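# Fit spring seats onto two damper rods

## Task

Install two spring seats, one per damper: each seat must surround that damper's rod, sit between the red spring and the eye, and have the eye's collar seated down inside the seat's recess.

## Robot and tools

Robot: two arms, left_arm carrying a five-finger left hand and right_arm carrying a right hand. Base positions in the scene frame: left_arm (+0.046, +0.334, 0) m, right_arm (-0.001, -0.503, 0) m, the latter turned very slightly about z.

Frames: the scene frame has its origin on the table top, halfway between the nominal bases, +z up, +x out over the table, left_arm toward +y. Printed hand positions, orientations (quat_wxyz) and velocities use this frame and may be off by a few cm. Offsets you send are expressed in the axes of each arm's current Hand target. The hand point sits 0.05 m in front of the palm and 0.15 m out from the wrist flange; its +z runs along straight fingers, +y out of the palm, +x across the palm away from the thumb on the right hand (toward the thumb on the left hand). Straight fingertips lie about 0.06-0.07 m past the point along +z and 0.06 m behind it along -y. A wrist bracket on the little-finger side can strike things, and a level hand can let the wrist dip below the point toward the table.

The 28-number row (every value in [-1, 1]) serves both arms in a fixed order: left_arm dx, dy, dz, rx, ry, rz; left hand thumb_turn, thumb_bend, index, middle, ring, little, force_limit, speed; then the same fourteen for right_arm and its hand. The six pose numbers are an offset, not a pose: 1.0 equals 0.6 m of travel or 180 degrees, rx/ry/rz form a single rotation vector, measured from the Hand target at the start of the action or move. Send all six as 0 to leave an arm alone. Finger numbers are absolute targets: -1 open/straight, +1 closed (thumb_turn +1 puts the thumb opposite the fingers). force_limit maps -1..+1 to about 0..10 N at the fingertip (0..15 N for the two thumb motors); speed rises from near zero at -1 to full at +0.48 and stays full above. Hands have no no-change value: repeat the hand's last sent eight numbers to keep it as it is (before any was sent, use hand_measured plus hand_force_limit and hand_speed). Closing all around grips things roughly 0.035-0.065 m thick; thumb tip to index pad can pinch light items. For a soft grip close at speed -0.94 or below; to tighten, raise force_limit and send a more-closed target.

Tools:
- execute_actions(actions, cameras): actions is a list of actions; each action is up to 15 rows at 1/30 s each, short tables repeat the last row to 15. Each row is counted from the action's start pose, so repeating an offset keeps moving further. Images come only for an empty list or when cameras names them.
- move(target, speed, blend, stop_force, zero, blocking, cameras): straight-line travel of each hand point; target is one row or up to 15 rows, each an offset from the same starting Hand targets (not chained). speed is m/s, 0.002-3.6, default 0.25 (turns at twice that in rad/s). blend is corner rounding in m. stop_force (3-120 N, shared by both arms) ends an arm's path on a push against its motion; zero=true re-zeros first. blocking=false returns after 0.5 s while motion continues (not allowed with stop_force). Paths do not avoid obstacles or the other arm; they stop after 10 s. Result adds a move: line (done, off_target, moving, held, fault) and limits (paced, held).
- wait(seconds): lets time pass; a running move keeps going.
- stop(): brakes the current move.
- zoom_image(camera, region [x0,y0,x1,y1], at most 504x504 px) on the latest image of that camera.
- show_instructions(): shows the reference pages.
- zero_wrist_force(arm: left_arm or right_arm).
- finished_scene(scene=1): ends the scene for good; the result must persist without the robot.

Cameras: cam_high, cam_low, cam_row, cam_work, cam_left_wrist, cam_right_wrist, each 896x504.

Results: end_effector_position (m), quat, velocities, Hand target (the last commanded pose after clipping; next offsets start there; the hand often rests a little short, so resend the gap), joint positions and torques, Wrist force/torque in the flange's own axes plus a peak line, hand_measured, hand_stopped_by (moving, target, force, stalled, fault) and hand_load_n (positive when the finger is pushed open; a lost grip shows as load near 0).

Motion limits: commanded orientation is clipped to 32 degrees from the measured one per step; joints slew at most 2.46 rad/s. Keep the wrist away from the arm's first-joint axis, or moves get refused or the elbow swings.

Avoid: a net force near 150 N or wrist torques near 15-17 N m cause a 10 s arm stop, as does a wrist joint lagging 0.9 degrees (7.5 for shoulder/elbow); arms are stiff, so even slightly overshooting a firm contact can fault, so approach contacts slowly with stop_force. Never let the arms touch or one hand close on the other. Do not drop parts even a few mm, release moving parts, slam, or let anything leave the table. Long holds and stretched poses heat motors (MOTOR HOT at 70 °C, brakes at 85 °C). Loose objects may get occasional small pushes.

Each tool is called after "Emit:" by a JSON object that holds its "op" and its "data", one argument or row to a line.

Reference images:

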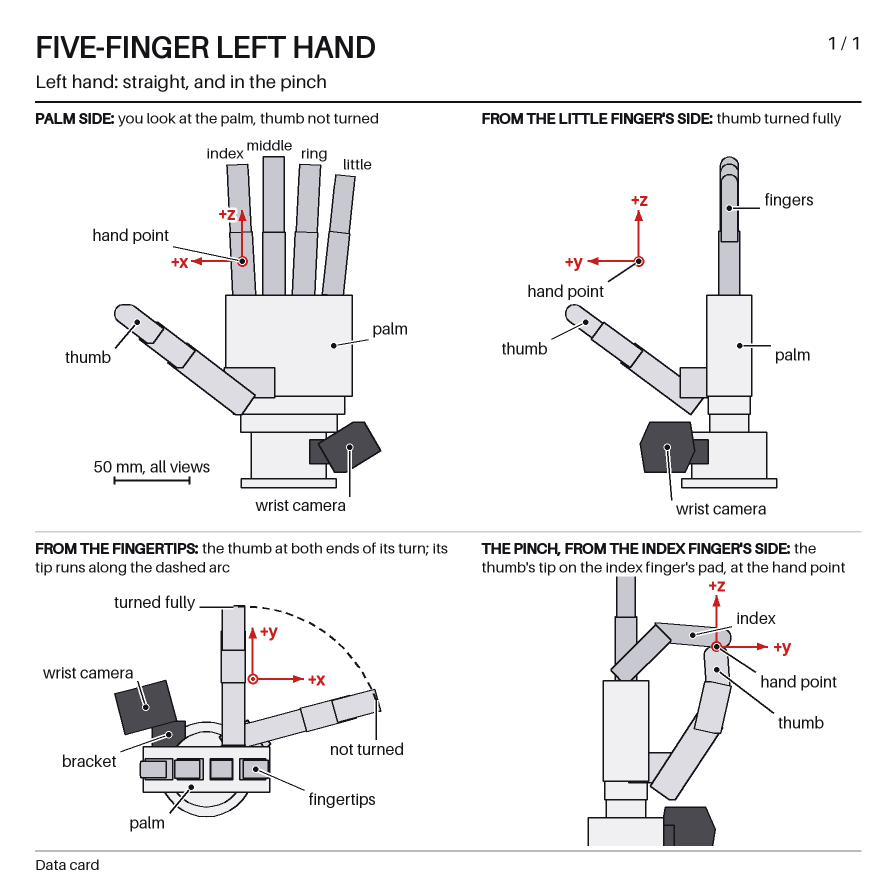

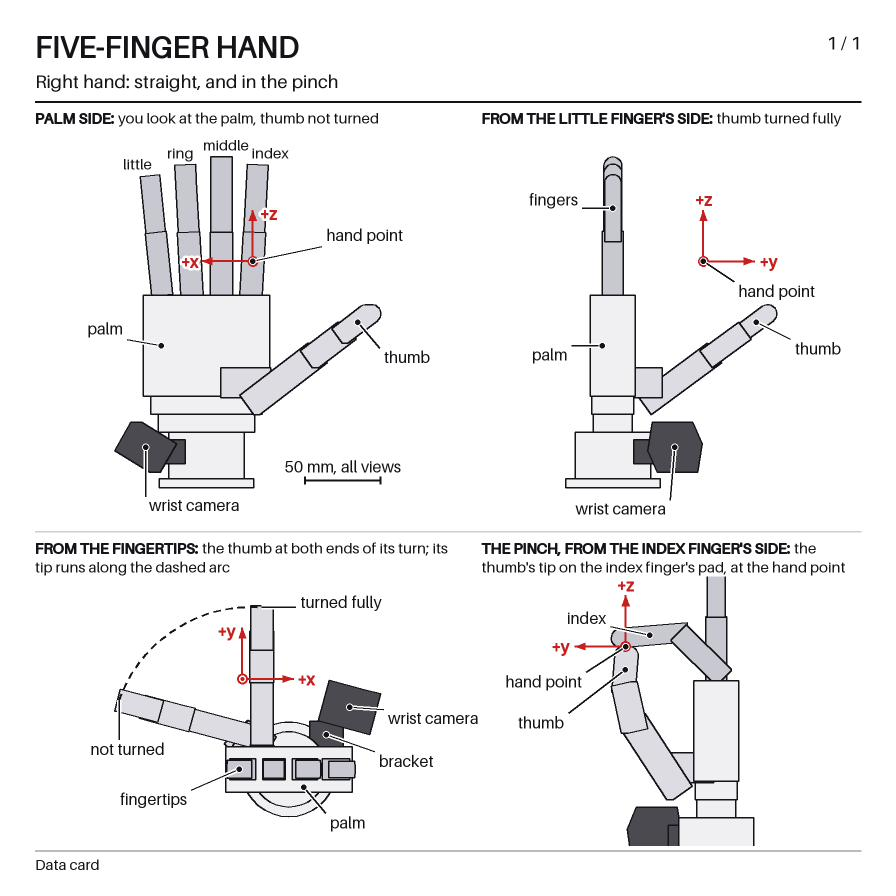

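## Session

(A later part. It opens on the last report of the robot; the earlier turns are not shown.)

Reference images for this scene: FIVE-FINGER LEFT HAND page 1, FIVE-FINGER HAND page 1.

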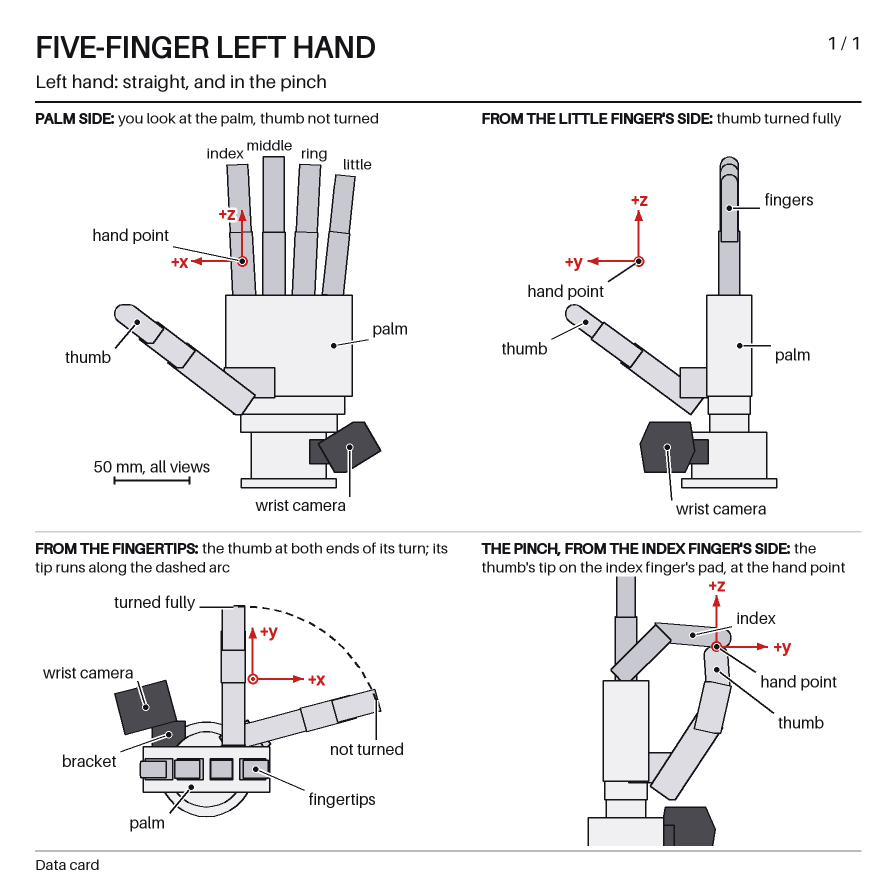

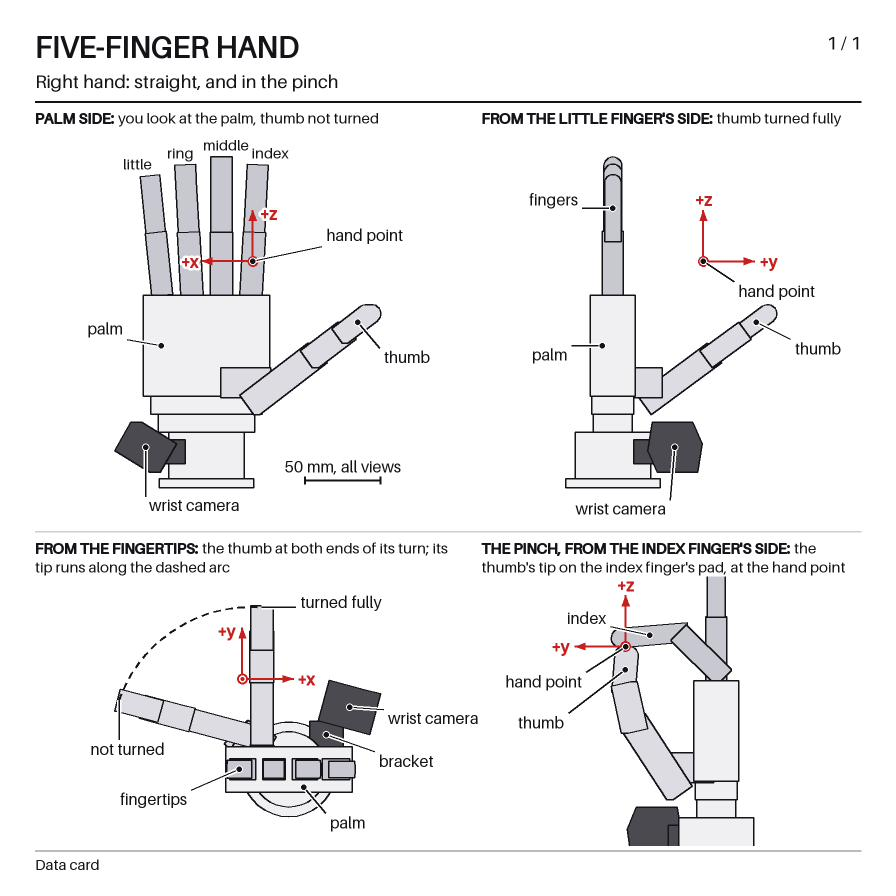

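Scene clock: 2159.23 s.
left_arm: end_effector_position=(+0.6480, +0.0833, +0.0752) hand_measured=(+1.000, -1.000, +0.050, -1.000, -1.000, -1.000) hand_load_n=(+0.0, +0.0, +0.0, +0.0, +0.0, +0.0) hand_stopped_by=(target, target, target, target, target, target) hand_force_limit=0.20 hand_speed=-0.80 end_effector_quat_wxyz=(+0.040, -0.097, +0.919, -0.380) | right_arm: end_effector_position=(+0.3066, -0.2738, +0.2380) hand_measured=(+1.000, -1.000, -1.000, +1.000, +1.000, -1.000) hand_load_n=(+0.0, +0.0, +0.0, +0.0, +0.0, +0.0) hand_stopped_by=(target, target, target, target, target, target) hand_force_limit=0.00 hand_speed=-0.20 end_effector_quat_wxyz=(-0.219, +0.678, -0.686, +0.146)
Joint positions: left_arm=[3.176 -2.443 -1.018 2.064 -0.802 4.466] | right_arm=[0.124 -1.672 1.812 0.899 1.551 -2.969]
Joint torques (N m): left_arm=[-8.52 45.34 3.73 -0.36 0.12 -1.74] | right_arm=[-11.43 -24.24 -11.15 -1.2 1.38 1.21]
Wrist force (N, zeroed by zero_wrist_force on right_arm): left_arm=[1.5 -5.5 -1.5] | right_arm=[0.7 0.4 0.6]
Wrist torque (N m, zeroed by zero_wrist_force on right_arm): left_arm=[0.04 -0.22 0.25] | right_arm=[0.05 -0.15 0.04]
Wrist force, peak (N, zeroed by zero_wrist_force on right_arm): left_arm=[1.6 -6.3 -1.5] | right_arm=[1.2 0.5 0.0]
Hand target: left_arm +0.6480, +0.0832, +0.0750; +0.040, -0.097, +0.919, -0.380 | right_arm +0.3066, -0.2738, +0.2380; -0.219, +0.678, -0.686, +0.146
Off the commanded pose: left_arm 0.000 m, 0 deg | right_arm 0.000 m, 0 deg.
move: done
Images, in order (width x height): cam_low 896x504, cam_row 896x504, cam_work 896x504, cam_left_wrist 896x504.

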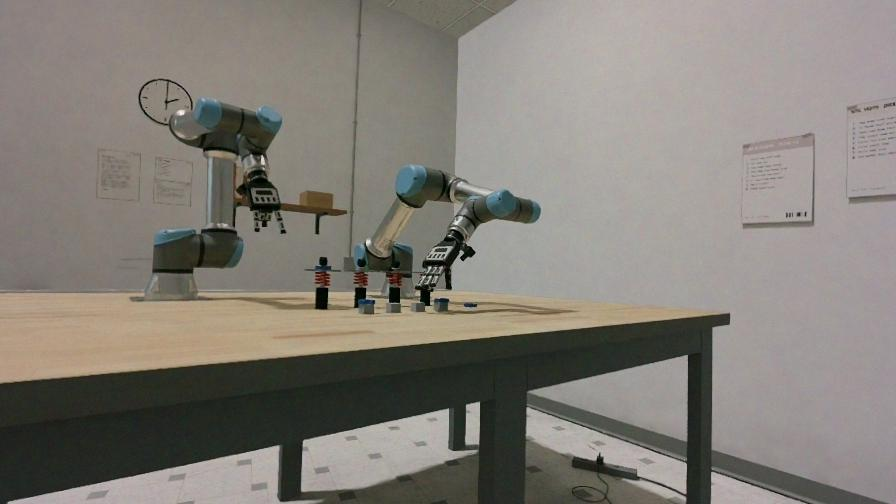

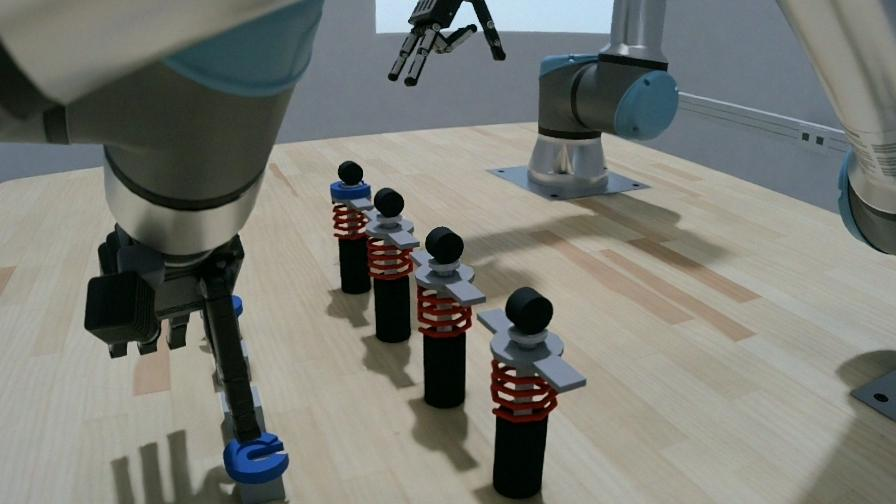

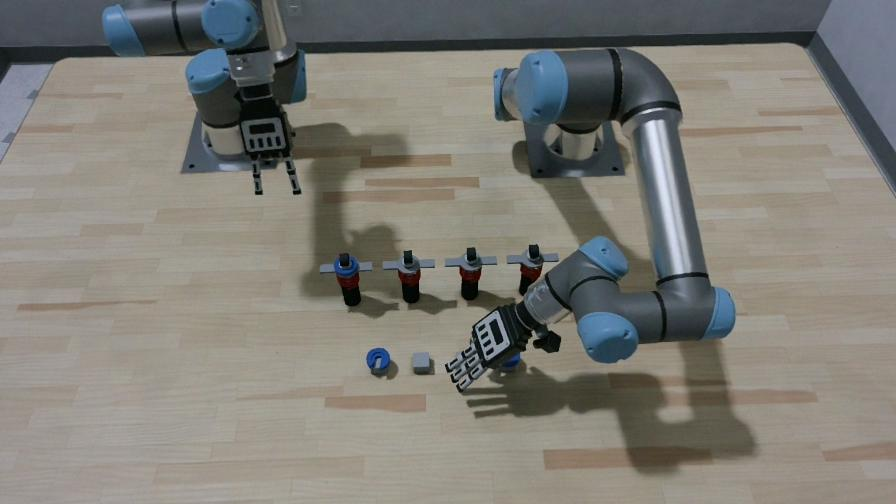

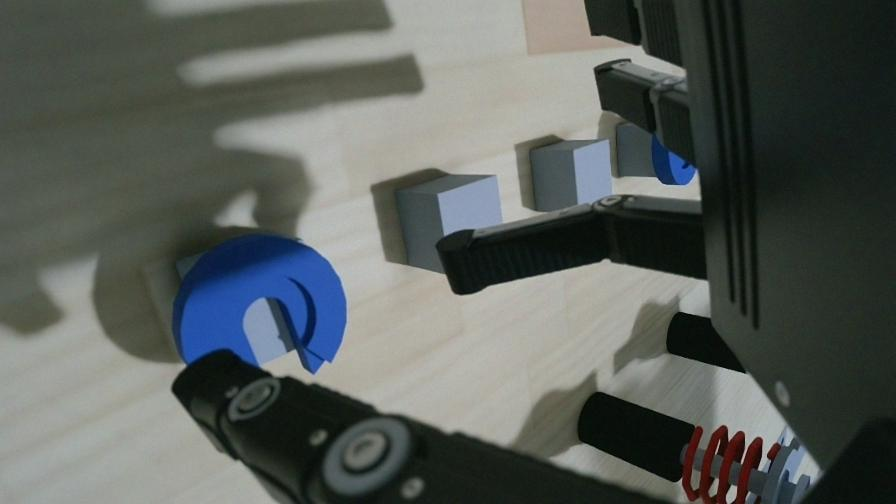

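Emit:
{"op": "move", "data": {
  "target": [-0.0014,0.0402,0.0141,0,0,0,1,-1,0.05,-1,-1,-1,0.2,-0.8,0,0,0,0,0,0,1,-1,-1,1,1,-1,0,-0.2],
  "speed": 0.05,
  "cameras": ["cam_left_wrist","cam_row","cam_low"]
}}

Emit:
{"op": "zoom_image", "data": {
  "camera": "cam_left_wrist",
  "region": [150, 180, 550, 460]
}}

Emit:
{"op": "zoom_image", "data": {
  "camera": "cam_row",
  "region": [200, 370, 330, 504]
}}

Emit:
{"op": "zoom_image", "data": {
  "camera": "cam_low",
  "region": [410, 270, 480, 320]
}}

Scene clock: 2172.97 s.
left_arm: end_effector_position=(+0.6465, +0.0942, +0.0522) hand_measured=(+1.000, -1.000, +0.050, -1.000, -1.000, -1.000) hand_load_n=(+0.0, +0.0, +0.0, +0.0, +0.0, +0.0) hand_stopped_by=(target, target, target, target, target, target) hand_force_limit=0.20 hand_speed=-0.80 end_effector_quat_wxyz=(+0.040, -0.097, +0.919, -0.380) end_effector_velocity=(+0.000, +0.001, -0.003) end_effector_angular_velocity=(+0.002, -0.001, +0.000) | right_arm: end_effector_position=(+0.3066, -0.2738, +0.2380) hand_measured=(+1.000, -1.000, -1.000, +1.000, +1.000, -1.000) hand_load_n=(+0.0, +0.0, -0.5, +0.0, +0.0, +0.0) hand_stopped_by=(target, target, target, target, target, target) hand_force_limit=0.00 hand_speed=-0.20 end_effector_quat_wxyz=(-0.219, +0.678, -0.686, +0.146)
Joint positions: left_arm=[3.194 -2.458 -1.057 2.1 -0.799 4.492] | right_arm=[0.124 -1.672 1.812 0.899 1.551 -2.969]
Joint velocities: left_arm=[0.002 -0.002 -0.003 0.005 -0.001 0.002] | right_arm=[within noise]
Joint torques (N m): left_arm=[8.29 45.83 3.44 -0.44 3.99 2.34] | right_arm=[-11.67 -25 -12.17 -0.96 1.39 1.22]
Wrist force (N, zeroed by zero_wrist_force on right_arm): left_arm=[1.6 -5.4 -1.5] | right_arm=[0.7 0.4 0.3]
Wrist torque (N m, zeroed by zero_wrist_force on right_arm): left_arm=[0.09 -0.24 0.27] | right_arm=[0.08 -0.15 0.04]
Wrist force, peak (N, zeroed by zero_wrist_force on right_arm): left_arm=[2.0 -6.1 -1.4] | right_arm=[0.9 0.8 0.4]
Hand target: left_arm +0.6465, +0.0943, +0.0520; +0.040, -0.097, +0.919, -0.380 | right_arm +0.3066, -0.2738, +0.2380; -0.219, +0.678, -0.686, +0.146
Off the commanded pose: left_arm 0.000 m, 0 deg | right_arm 0.000 m, 0 deg.
move: done
Images, in order (width x height): cam_low 896x504, cam_row 896x504, cam_left_wrist 896x504.

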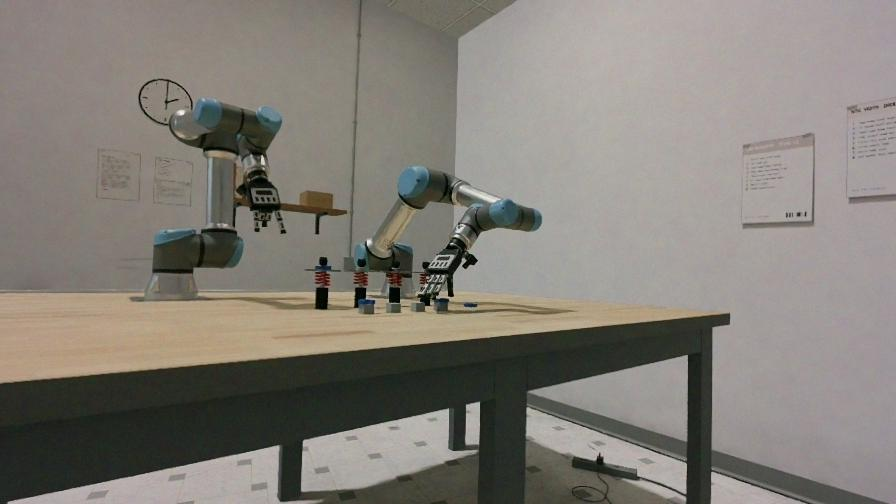

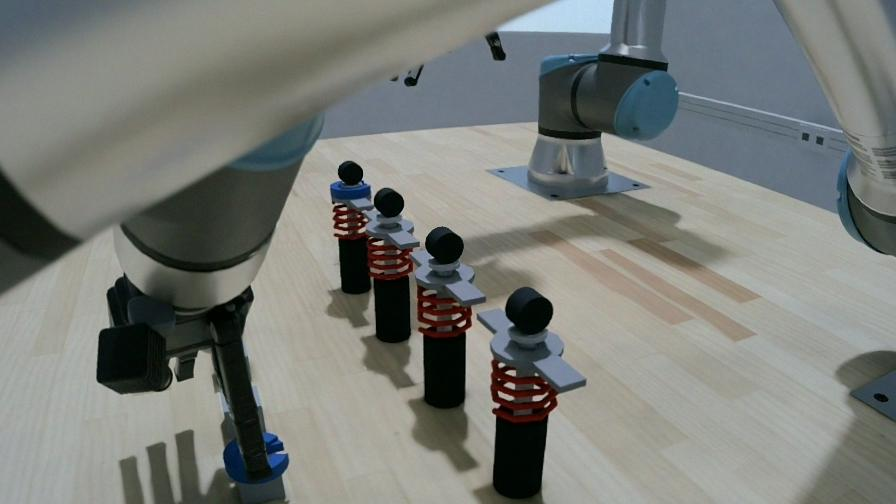

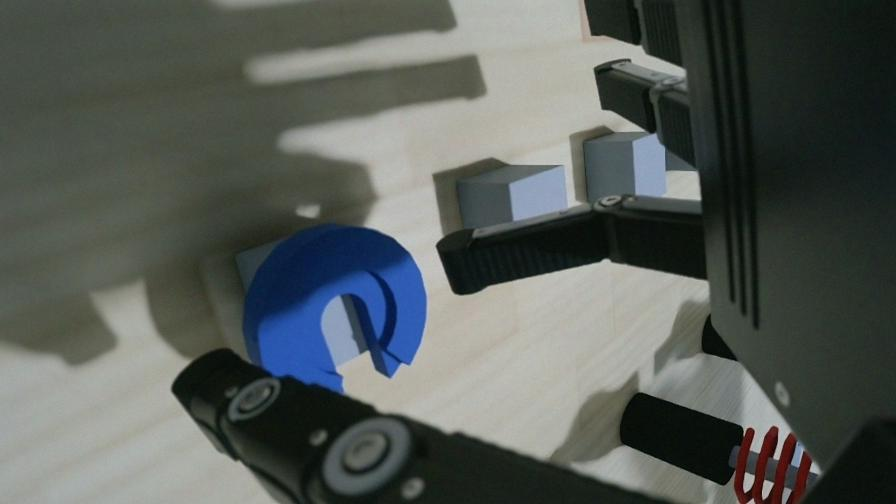

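Scaled by 1.260.

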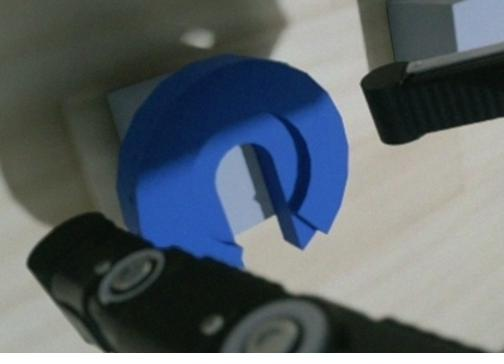

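Scaled by 3.761.

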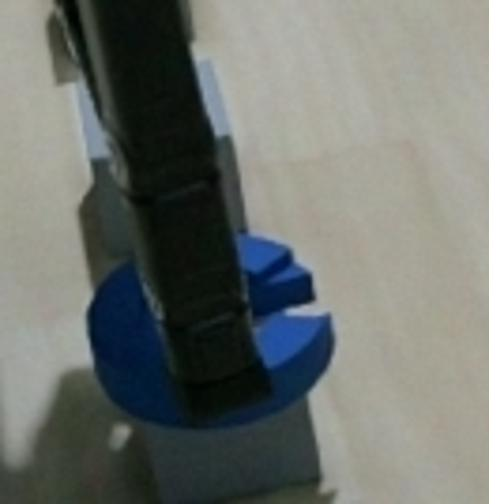

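Scaled by 7.200.

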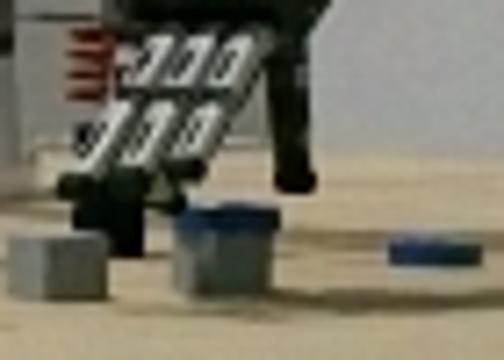

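Emit:
{"op": "wait", "data": {
  "seconds": 0.1,
  "cameras": ["cam_row","cam_low","cam_left_wrist"]
}}

Scene clock: 2188.23 s.
left_arm: end_effector_position=(+0.6465, +0.0943, +0.0520) hand_measured=(+1.000, -1.000, +0.050, -1.000, -1.000, -1.000) hand_load_n=(+0.0, +0.0, +0.0, +0.0, +0.0, +0.0) hand_stopped_by=(target, target, target, target, target, target) hand_force_limit=0.20 hand_speed=-0.80 end_effector_quat_wxyz=(+0.040, -0.097, +0.919, -0.380) | right_arm: end_effector_position=(+0.3066, -0.2738, +0.2380) hand_measured=(+1.000, -1.000, -1.000, +1.000, +1.000, -1.000) hand_load_n=(+0.0, +0.0, +0.0, +0.0, +0.0, +0.0) hand_stopped_by=(target, target, target, target, target, target) hand_force_limit=0.00 hand_speed=-0.20 end_effector_quat_wxyz=(-0.219, +0.678, -0.686, +0.146)
Joint positions: left_arm=[3.194 -2.458 -1.057 2.101 -0.799 4.492] | right_arm=[0.124 -1.672 1.812 0.899 1.551 -2.969]
Joint torques (N m): left_arm=[7.23 45.69 3.74 -0.34 3.91 2.25] | right_arm=[-12.46 -24.04 -11.26 -1.09 1.48 1.13]
Wrist force (N, zeroed by zero_wrist_force on right_arm): left_arm=[1.6 -5.5 -1.7] | right_arm=[0.8 0.5 0.5]
Wrist torque (N m, zeroed by zero_wrist_force on right_arm): left_arm=[0.09 -0.24 0.28] | right_arm=[0.08 -0.17 0.05]
Wrist force, peak (N, zeroed by zero_wrist_force on right_arm): left_arm=[1.7 -5.9 -1.6] | right_arm=[0.9 0.7 0.5]
Hand target: left_arm +0.6465, +0.0943, +0.0520; +0.040, -0.097, +0.919, -0.380 | right_arm +0.3066, -0.2738, +0.2380; -0.219, +0.678, -0.686, +0.146
Off the commanded pose: left_arm 0.000 m, 0 deg | right_arm 0.000 m, 0 deg.
wait: 0.10 s; at rest from the start
Images, in order (width x height): cam_low 896x504, cam_row 896x504, cam_left_wrist 896x504.

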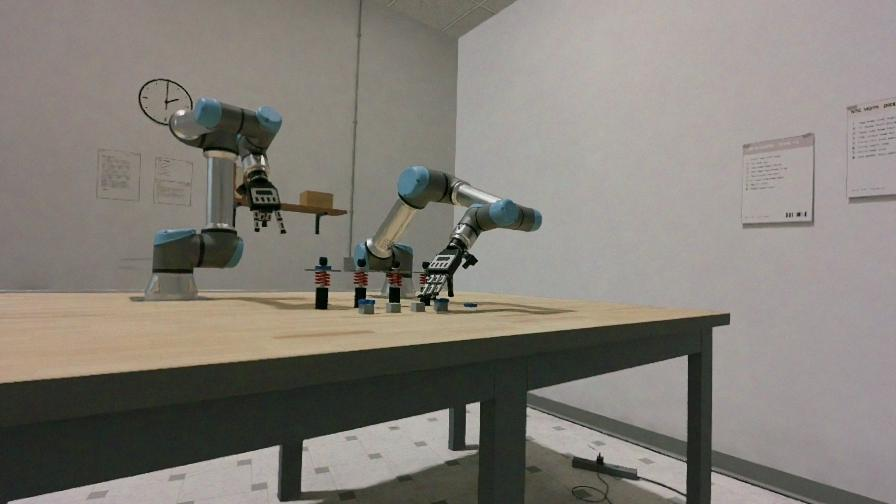

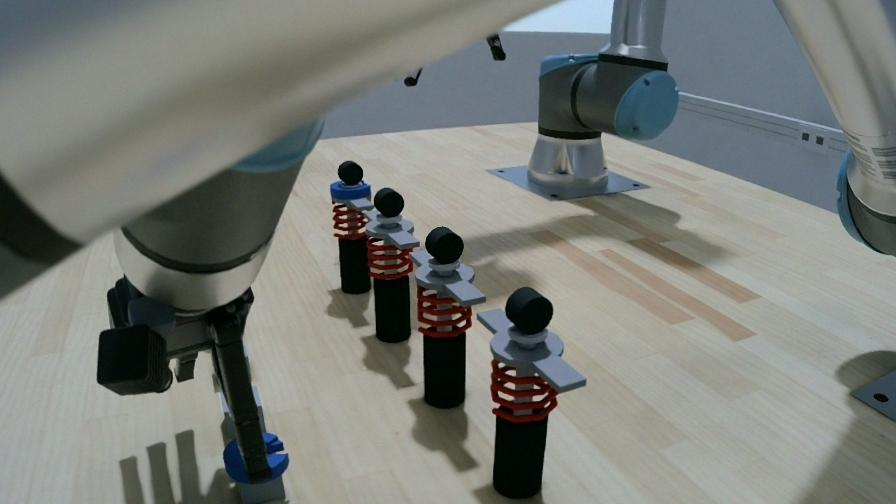

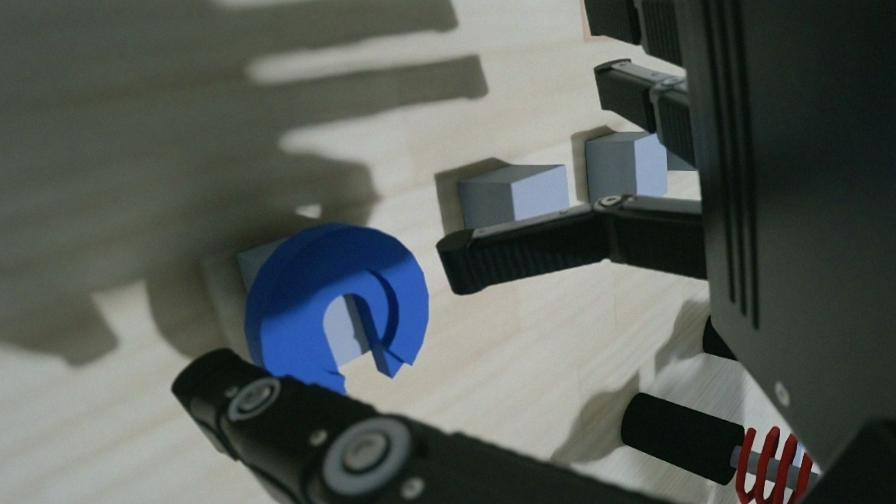

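Emit:
{"op": "zoom_image", "data": {
  "camera": "cam_row",
  "region": [200, 400, 310, 504]
}}

Emit:
{"op": "zoom_image", "data": {
  "camera": "cam_low",
  "region": [410, 270, 480, 320]
}}

Scaled by 4.582.

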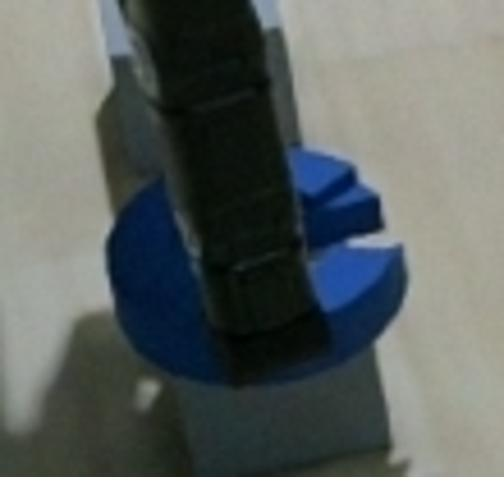

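Scaled by 7.200.

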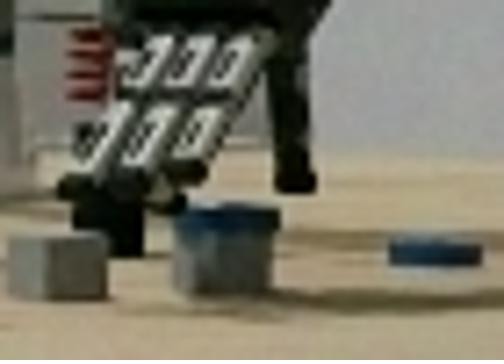

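Emit:
{"op": "move", "data": {
  "target": [0,0.0148,0.0148,0,0,0,1,-1,0.05,-1,-1,-1,0.2,-0.8,0,0,0,0,0,0,1,-1,-1,1,1,-1,0,-0.2],
  "speed": 0.01,
  "stop_force": 3,
  "cameras": ["cam_row","cam_low","cam_left_wrist"]
}}

Scene clock: 2204.07 s.
left_arm: end_effector_position=(+0.6465, +0.0943, +0.0395) hand_measured=(+1.000, -1.000, +0.050, -1.000, -1.000, -1.000) hand_load_n=(+0.0, +0.0, -0.5, +0.0, +0.0, +0.0) hand_stopped_by=(target, target, target, target, target, target) hand_force_limit=0.20 hand_speed=-0.80 end_effector_quat_wxyz=(+0.040, -0.097, +0.919, -0.380) | right_arm: end_effector_position=(+0.3066, -0.2738, +0.2380) hand_measured=(+1.000, -1.000, -1.000, +1.000, +1.000, -1.000) hand_load_n=(+0.0, +0.0, -0.5, +0.0, +0.0, +0.0) hand_stopped_by=(target, target, target, target, target, target) hand_force_limit=0.00 hand_speed=-0.20 end_effector_quat_wxyz=(-0.219, +0.678, -0.686, +0.146)
Joint positions: left_arm=[3.194 -2.471 -1.068 2.124 -0.799 4.492] | right_arm=[0.124 -1.672 1.812 0.899 1.551 -2.969]
Joint torques (N m): left_arm=[7.64 45.98 3.52 -0.39 3.99 1.41] | right_arm=[-11.15 -23.99 -10.21 -1.22 1.31 1.25]
Wrist force (N, zeroed by zero_wrist_force on right_arm): left_arm=[1.5 -5.7 -1.4] | right_arm=[0.7 0.5 0.3]
Wrist torque (N m, zeroed by zero_wrist_force on right_arm): left_arm=[0.04 -0.22 0.29] | right_arm=[0.09 -0.14 0.03]
Wrist force, peak (N, zeroed by zero_wrist_force on right_arm): left_arm=[1.8 -6.1 -1.6] | right_arm=[1.1 0.5 0.4]
Hand target: left_arm +0.6465, +0.0943, +0.0395; +0.040, -0.097, +0.919, -0.380 | right_arm +0.3066, -0.2738, +0.2380; -0.219, +0.678, -0.686, +0.146
Off the commanded pose: left_arm 0.000 m, 0 deg | right_arm 0.000 m, 0 deg.
move: done
Images, in order (width x height): cam_low 896x504, cam_row 896x504, cam_left_wrist 896x504.

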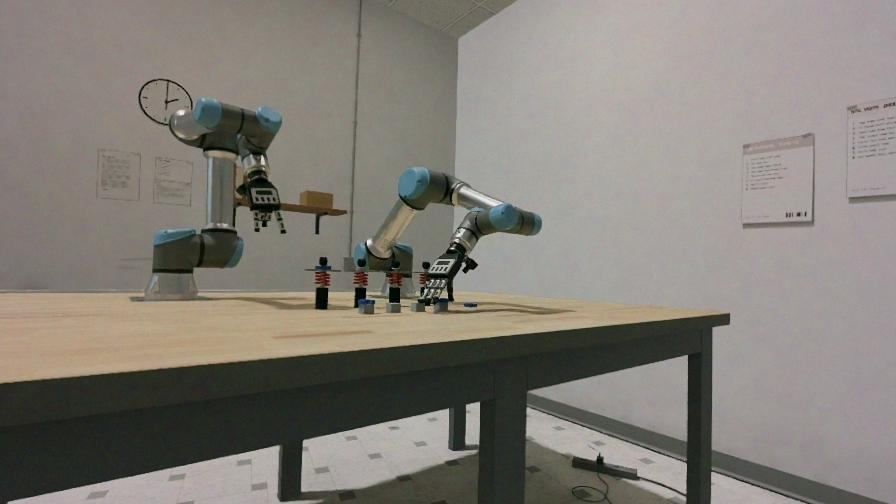

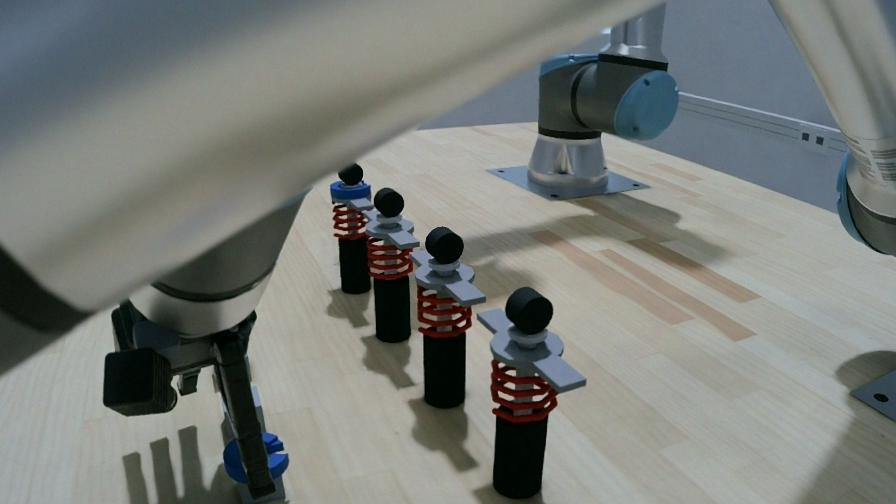

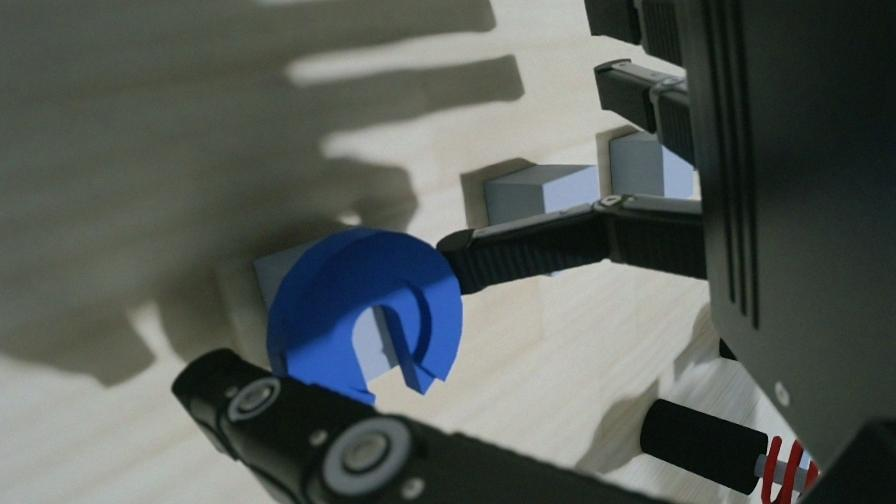

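Emit:
{"op": "zoom_image", "data": {
  "camera": "cam_left_wrist",
  "region": [240, 210, 480, 420]
}}

Emit:
{"op": "zoom_image", "data": {
  "camera": "cam_row",
  "region": [200, 400, 310, 504]
}}

Scaled by 2.100.

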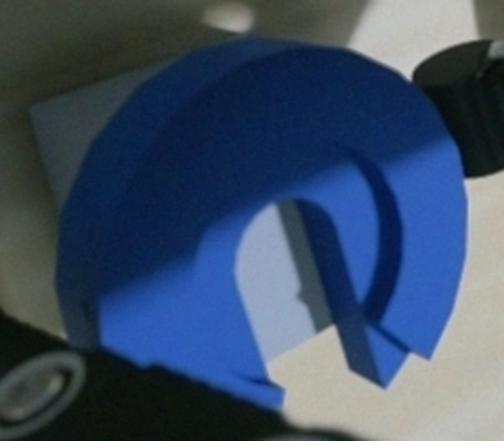

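Scaled by 4.582.

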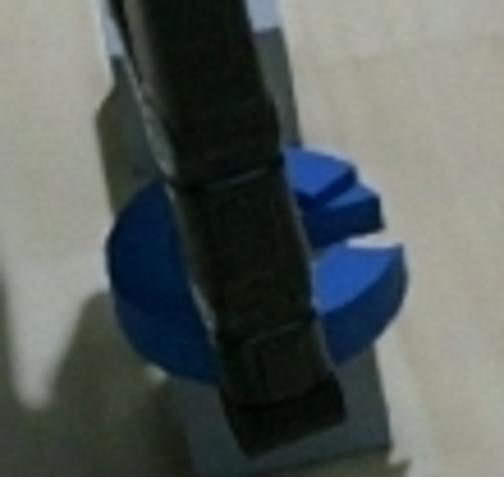

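Emit:
{"op": "zoom_image", "data": {
  "camera": "cam_left_wrist",
  "region": [340, 280, 450, 410]
}}

Emit:
{"op": "zoom_image", "data": {
  "camera": "cam_left_wrist",
  "region": [440, 110, 720, 300]
}}

Scaled by 3.877.

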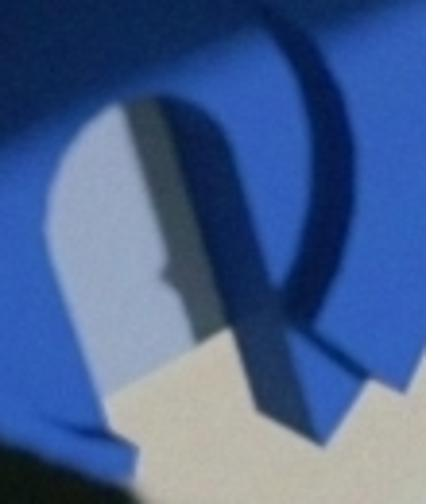

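Scaled by 1.800.

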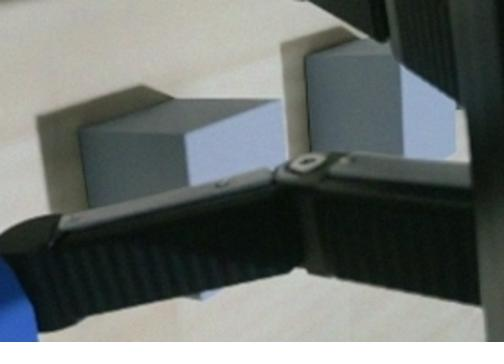

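Emit:
{"op": "execute_actions", "data": {
  "actions": [
    [[0,0,0,0,0,0,1,-1,0.5,-1,-1,-1,-0.5,-0.92,0,0,0,0,0,0,1,-1,-1,1,1,-1,0,-0.2]],
    [[0,0,0,0,0,0,1,-1,0.5,-1,-1,-1,-0.5,-0.92,0,0,0,0,0,0,1,-1,-1,1,1,-1,0,-0.2]],
    [[0,0,0,0,0,0,1,-1,0.5,-1,-1,-1,-0.5,-0.92,0,0,0,0,0,0,1,-1,-1,1,1,-1,0,-0.2]]
  ],
  "cameras": ["cam_left_wrist"]
}}

Scene clock: 2227.13 s.
left_arm: end_effector_position=(+0.6465, +0.0943, +0.0395) hand_measured=(+1.000, -1.000, +0.236, -1.000, -1.000, -1.000) hand_load_n=(-0.5, +0.5, +2.5, +0.0, +0.0, +0.0) hand_stopped_by=(target, target, force, target, target, target) hand_force_limit=-0.50 hand_speed=-0.92 end_effector_quat_wxyz=(+0.040, -0.097, +0.919, -0.380) | right_arm: end_effector_position=(+0.3066, -0.2738, +0.2380) hand_measured=(+1.000, -1.000, -1.000, +1.000, +1.000, -1.000) hand_load_n=(+0.0, +0.0, +0.0, +0.0, +0.0, +0.0) hand_stopped_by=(target, target, target, target, target, target) hand_force_limit=0.00 hand_speed=-0.20 end_effector_quat_wxyz=(-0.219, +0.678, -0.686, +0.146)
Joint positions: left_arm=[3.194 -2.471 -1.068 2.124 -0.799 4.492] | right_arm=[0.124 -1.672 1.812 0.899 1.551 -2.969]
Joint torques (N m): left_arm=[7 46.31 3.88 -0.63 3.82 -1.53] | right_arm=[-11.9 -24.56 -11.65 -1.14 1.29 1.28]
Wrist force (N, zeroed by zero_wrist_force on right_arm): left_arm=[1.7 -5.3 -1.5] | right_arm=[0.6 0.6 0.3]
Wrist torque (N m, zeroed by zero_wrist_force on right_arm): left_arm=[0.11 -0.26 0.29] | right_arm=[0.10 -0.13 0.03]
Wrist force, peak (N, zeroed by zero_wrist_force on right_arm): left_arm=[1.7 -6.1 -1.4] | right_arm=[0.9 0.8 0.3]
Hand target: left_arm +0.6465, +0.0943, +0.0395; +0.040, -0.097, +0.919, -0.380 | right_arm +0.3066, -0.2738, +0.2380; -0.219, +0.678, -0.686, +0.146
Off the commanded pose: left_arm 0.000 m, 0 deg | right_arm 0.000 m, 0 deg.
Step readings (end_effector_position of left_arm | right_arm):
0: (+0.6465, +0.0943, +0.0395) | (+0.3066, -0.2738, +0.2380)
1: (+0.6465, +0.0943, +0.0395) | (+0.3066, -0.2738, +0.2380)
2: (+0.6465, +0.0943, +0.0395) | (+0.3066, -0.2738, +0.2380)
4: (+0.6465, +0.0943, +0.0395) | (+0.3066, -0.2738, +0.2380)
8: (+0.6465, +0.0943, +0.0395) | (+0.3066, -0.2738, +0.2380)
15: (+0.6465, +0.0943, +0.0395) | (+0.3066, -0.2738, +0.2380)
16: (+0.6465, +0.0943, +0.0395) | (+0.3066, -0.2738, +0.2380)
17: (+0.6465, +0.0943, +0.0395) | (+0.3066, -0.2738, +0.2380)
19: (+0.6465, +0.0943, +0.0395) | (+0.3066, -0.2738, +0.2380)
23: (+0.6465, +0.0943, +0.0395) | (+0.3066, -0.2738, +0.2380)
30: (+0.6465, +0.0943, +0.0395) | (+0.3066, -0.2738, +0.2380)
31: (+0.6465, +0.0943, +0.0395) | (+0.3066, -0.2738, +0.2380)
32: (+0.6465, +0.0943, +0.0395) | (+0.3066, -0.2738, +0.2380)
34: (+0.6465, +0.0943, +0.0395) | (+0.3066, -0.2738, +0.2380)
38: (+0.6465, +0.0943, +0.0395) | (+0.3066, -0.2738, +0.2380)
45: (+0.6465, +0.0943, +0.0395) | (+0.3066, -0.2738, +0.2380)

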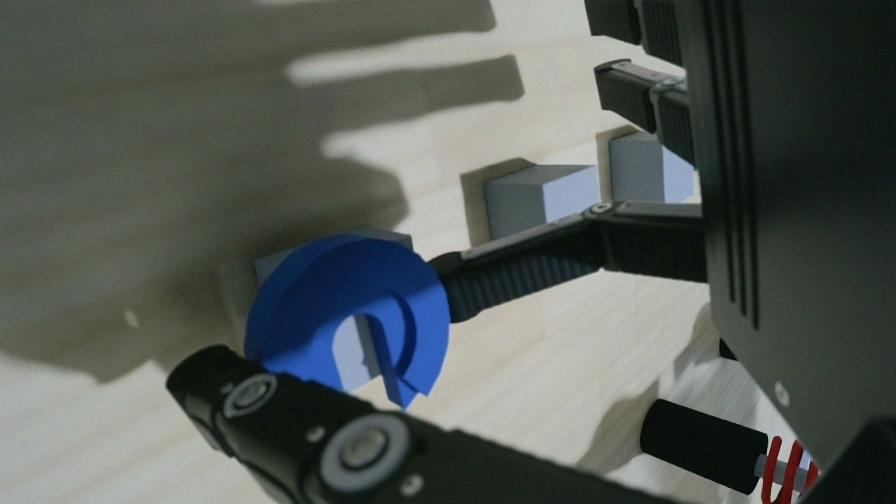

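Emit:
{"op": "execute_actions", "data": {
  "actions": [
    [[0,0,0,0,0,0,1,-1,0.6,-1,-1,-1,-0.1,-0.9,0,0,0,0,0,0,1,-1,-1,1,1,-1,0,-0.2]],
    [[0,0,0,0,0,0,1,-1,0.6,-1,-1,-1,-0.1,-0.9,0,0,0,0,0,0,1,-1,-1,1,1,-1,0,-0.2]]
  ],
  "cameras": ["cam_left_wrist","cam_row"]
}}

Emit:
{"op": "zoom_image", "data": {
  "camera": "cam_left_wrist",
  "region": [240, 210, 480, 420]
}}

Scene clock: 2230.00 s.
left_arm: end_effector_position=(+0.6465, +0.0943, +0.0395) hand_measured=(+1.000, -1.000, +0.244, -1.000, -1.000, -1.000) hand_load_n=(-0.5, +1.0, +4.5, +0.0, +0.0, -0.5) hand_stopped_by=(target, target, force, target, target, target) hand_force_limit=-0.10 hand_speed=-0.90 end_effector_quat_wxyz=(+0.040, -0.097, +0.919, -0.380) | right_arm: end_effector_position=(+0.3066, -0.2738, +0.2380) hand_measured=(+1.000, -1.000, -1.000, +1.000, +1.000, -1.000) hand_load_n=(+0.0, +0.0, +0.0, +0.5, +0.0, +0.0) hand_stopped_by=(target, target, target, target, target, target) hand_force_limit=0.00 hand_speed=-0.20 end_effector_quat_wxyz=(-0.219, +0.678, -0.686, +0.146)
Joint positions: left_arm=[3.194 -2.471 -1.068 2.124 -0.799 4.492] | right_arm=[0.124 -1.672 1.812 0.899 1.551 -2.969]
Joint torques (N m): left_arm=[7.35 48.72 3.53 -0.68 3.42 -1.61] | right_arm=[-11.25 -24.18 -11.33 -1.1 1.27 1.24]
Wrist force (N, zeroed by zero_wrist_force on right_arm): left_arm=[1.6 -5.4 -1.4] | right_arm=[0.6 0.2 0.3]
Wrist torque (N m, zeroed by zero_wrist_force on right_arm): left_arm=[0.08 -0.25 0.29] | right_arm=[0.04 -0.12 0.02]
Wrist force, peak (N, zeroed by zero_wrist_force on right_arm): left_arm=[1.6 -5.8 -1.3] | right_arm=[1.0 0.5 0.4]
Hand target: left_arm +0.6465, +0.0943, +0.0395; +0.040, -0.097, +0.919, -0.380 | right_arm +0.3066, -0.2738, +0.2380; -0.219, +0.678, -0.686, +0.146
Off the commanded pose: left_arm 0.000 m, 0 deg | right_arm 0.000 m, 0 deg.
Step readings (end_effector_position of left_arm | right_arm):
0: (+0.6465, +0.0943, +0.0395) | (+0.3066, -0.2738, +0.2380)
1: (+0.6465, +0.0943, +0.0395) | (+0.3066, -0.2738, +0.2380)
2: (+0.6465, +0.0943, +0.0395) | (+0.3066, -0.2738, +0.2380)
4: (+0.6465, +0.0943, +0.0395) | (+0.3066, -0.2738, +0.2380)
8: (+0.6465, +0.0943, +0.0395) | (+0.3066, -0.2738, +0.2380)
15: (+0.6465, +0.0943, +0.0395) | (+0.3066, -0.2738, +0.2380)
16: (+0.6465, +0.0943, +0.0395) | (+0.3066, -0.2738, +0.2380)
17: (+0.6465, +0.0943, +0.0395) | (+0.3066, -0.2738, +0.2380)
19: (+0.6465, +0.0943, +0.0395) | (+0.3066, -0.2738, +0.2380)
23: (+0.6465, +0.0943, +0.0395) | (+0.3066, -0.2738, +0.2380)
30: (+0.6465, +0.0943, +0.0395) | (+0.3066, -0.2738, +0.2380)
Images, in order (width x height): cam_row 896x504, cam_left_wrist 896x504.

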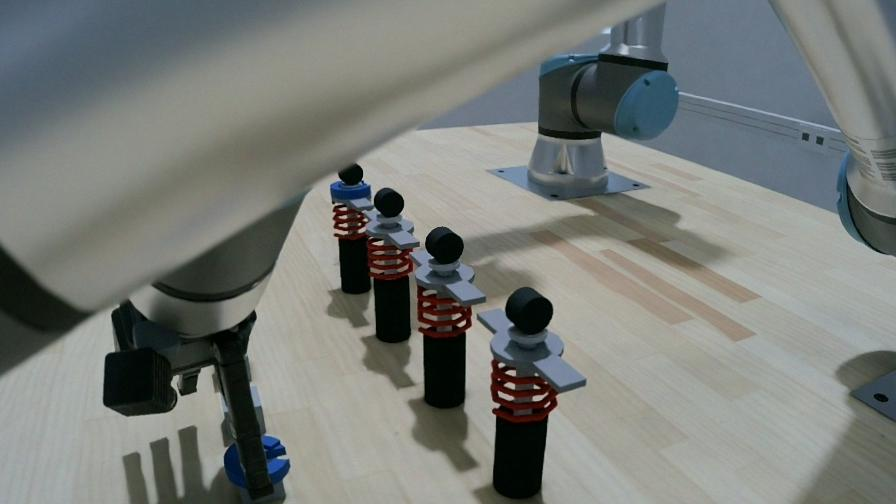

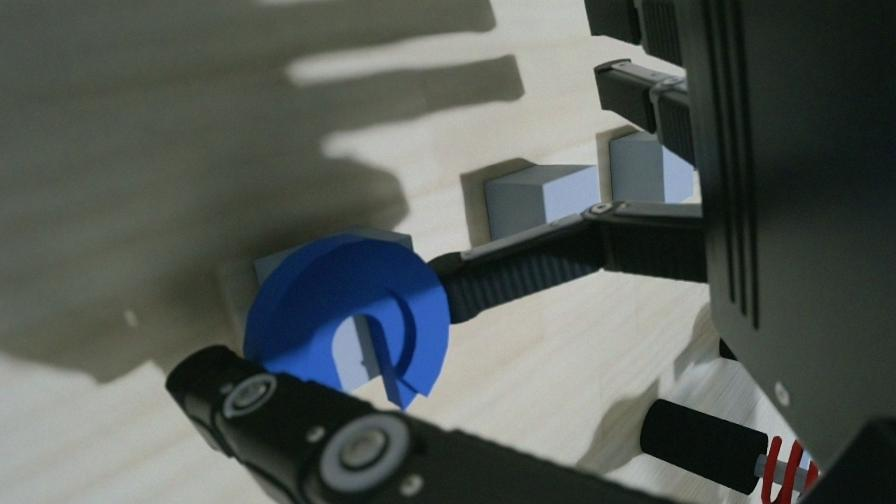

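Scaled by 2.100.

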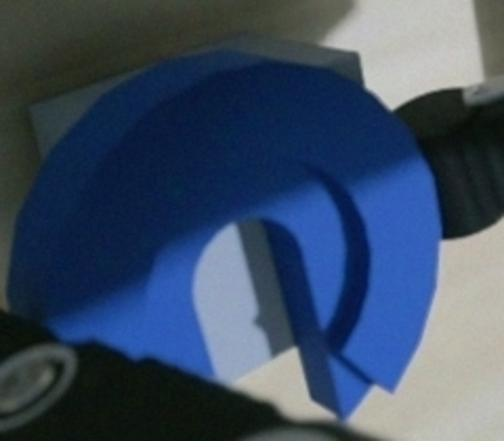

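Emit:
{"op": "execute_actions", "data": {
  "actions": [
    [[0,0,0,0,0,0,1,-1,0.62,-1,-1,-1,0.25,-0.9,0,0,0,0,0,0,1,-1,-1,1,1,-1,0,-0.2]],
    [[0,0,0,0,0,0,1,-1,0.62,-1,-1,-1,0.25,-0.9,0,0,0,0,0,0,1,-1,-1,1,1,-1,0,-0.2]]
  ],
  "cameras": ["cam_left_wrist"]
}}

Emit:
{"op": "zoom_image", "data": {
  "camera": "cam_left_wrist",
  "region": [300, 280, 440, 410]
}}

Scene clock: 2234.47 s.
left_arm: end_effector_position=(+0.6465, +0.0943, +0.0395) hand_measured=(+1.000, -1.000, +0.250, -1.000, -1.000, -1.000) hand_load_n=(-0.5, +1.0, +7.0, +0.0, +0.0, +0.0) hand_stopped_by=(target, target, force, target, target, target) hand_force_limit=0.25 hand_speed=-0.90 end_effector_quat_wxyz=(+0.040, -0.097, +0.919, -0.380) | right_arm: end_effector_position=(+0.3066, -0.2738, +0.2380) hand_measured=(+1.000, -1.000, -1.000, +1.000, +1.000, -1.000) hand_load_n=(-0.5, +0.0, +0.0, +0.0, +0.0, +0.0) hand_stopped_by=(target, target, target, target, target, target) hand_force_limit=0.00 hand_speed=-0.20 end_effector_quat_wxyz=(-0.219, +0.678, -0.686, +0.146)
Joint positions: left_arm=[3.194 -2.471 -1.068 2.124 -0.799 4.492] | right_arm=[0.124 -1.672 1.812 0.899 1.551 -2.969]
Joint torques (N m): left_arm=[6.88 51.62 3.81 -0.57 2.87 -1.61] | right_arm=[-12.59 -23.82 -10.94 -1.11 1.41 1.17]
Wrist force (N, zeroed by zero_wrist_force on right_arm): left_arm=[1.7 -5.6 -1.2] | right_arm=[0.6 0.4 0.4]
Wrist torque (N m, zeroed by zero_wrist_force on right_arm): left_arm=[0.04 -0.25 0.29] | right_arm=[0.06 -0.13 0.03]
Wrist force, peak (N, zeroed by zero_wrist_force on right_arm): left_arm=[1.7 -5.7 -1.4] | right_arm=[0.9 0.6 0.6]
Hand target: left_arm +0.6465, +0.0943, +0.0395; +0.040, -0.097, +0.919, -0.380 | right_arm +0.3066, -0.2738, +0.2380; -0.219, +0.678, -0.686, +0.146
Off the commanded pose: left_arm 0.000 m, 0 deg | right_arm 0.000 m, 0 deg.
Step readings (end_effector_position of left_arm | right_arm):
0: (+0.6465, +0.0943, +0.0395) | (+0.3066, -0.2738, +0.2380)
1: (+0.6465, +0.0943, +0.0395) | (+0.3066, -0.2738, +0.2380)
2: (+0.6465, +0.0943, +0.0395) | (+0.3066, -0.2738, +0.2380)
4: (+0.6465, +0.0943, +0.0395) | (+0.3066, -0.2738, +0.2380)
8: (+0.6465, +0.0943, +0.0395) | (+0.3066, -0.2738, +0.2380)
15: (+0.6465, +0.0943, +0.0395) | (+0.3066, -0.2738, +0.2380)
16: (+0.6465, +0.0943, +0.0395) | (+0.3066, -0.2738, +0.2380)
17: (+0.6465, +0.0943, +0.0395) | (+0.3066, -0.2738, +0.2380)
19: (+0.6465, +0.0943, +0.0395) | (+0.3066, -0.2738, +0.2380)
23: (+0.6465, +0.0943, +0.0395) | (+0.3066, -0.2738, +0.2380)
30: (+0.6465, +0.0943, +0.0395) | (+0.3066, -0.2738, +0.2380)

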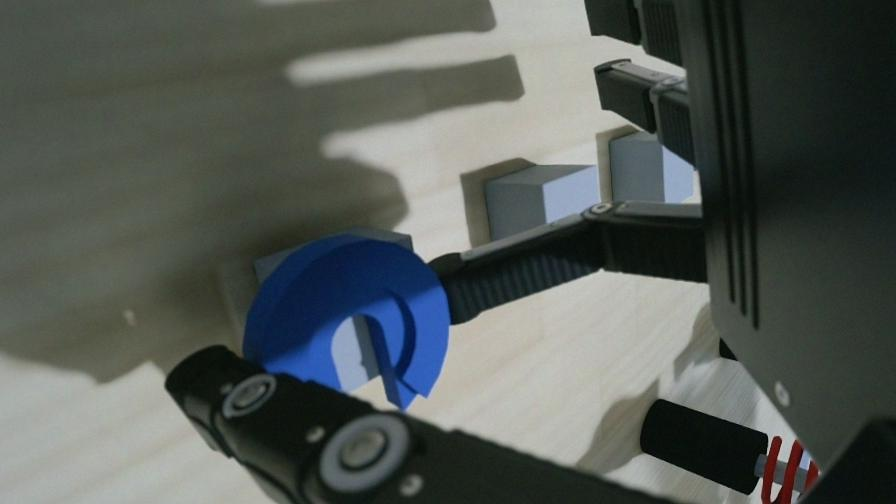

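Scaled by 3.600.

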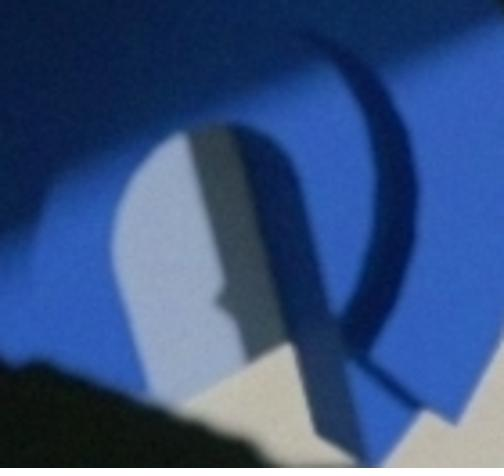

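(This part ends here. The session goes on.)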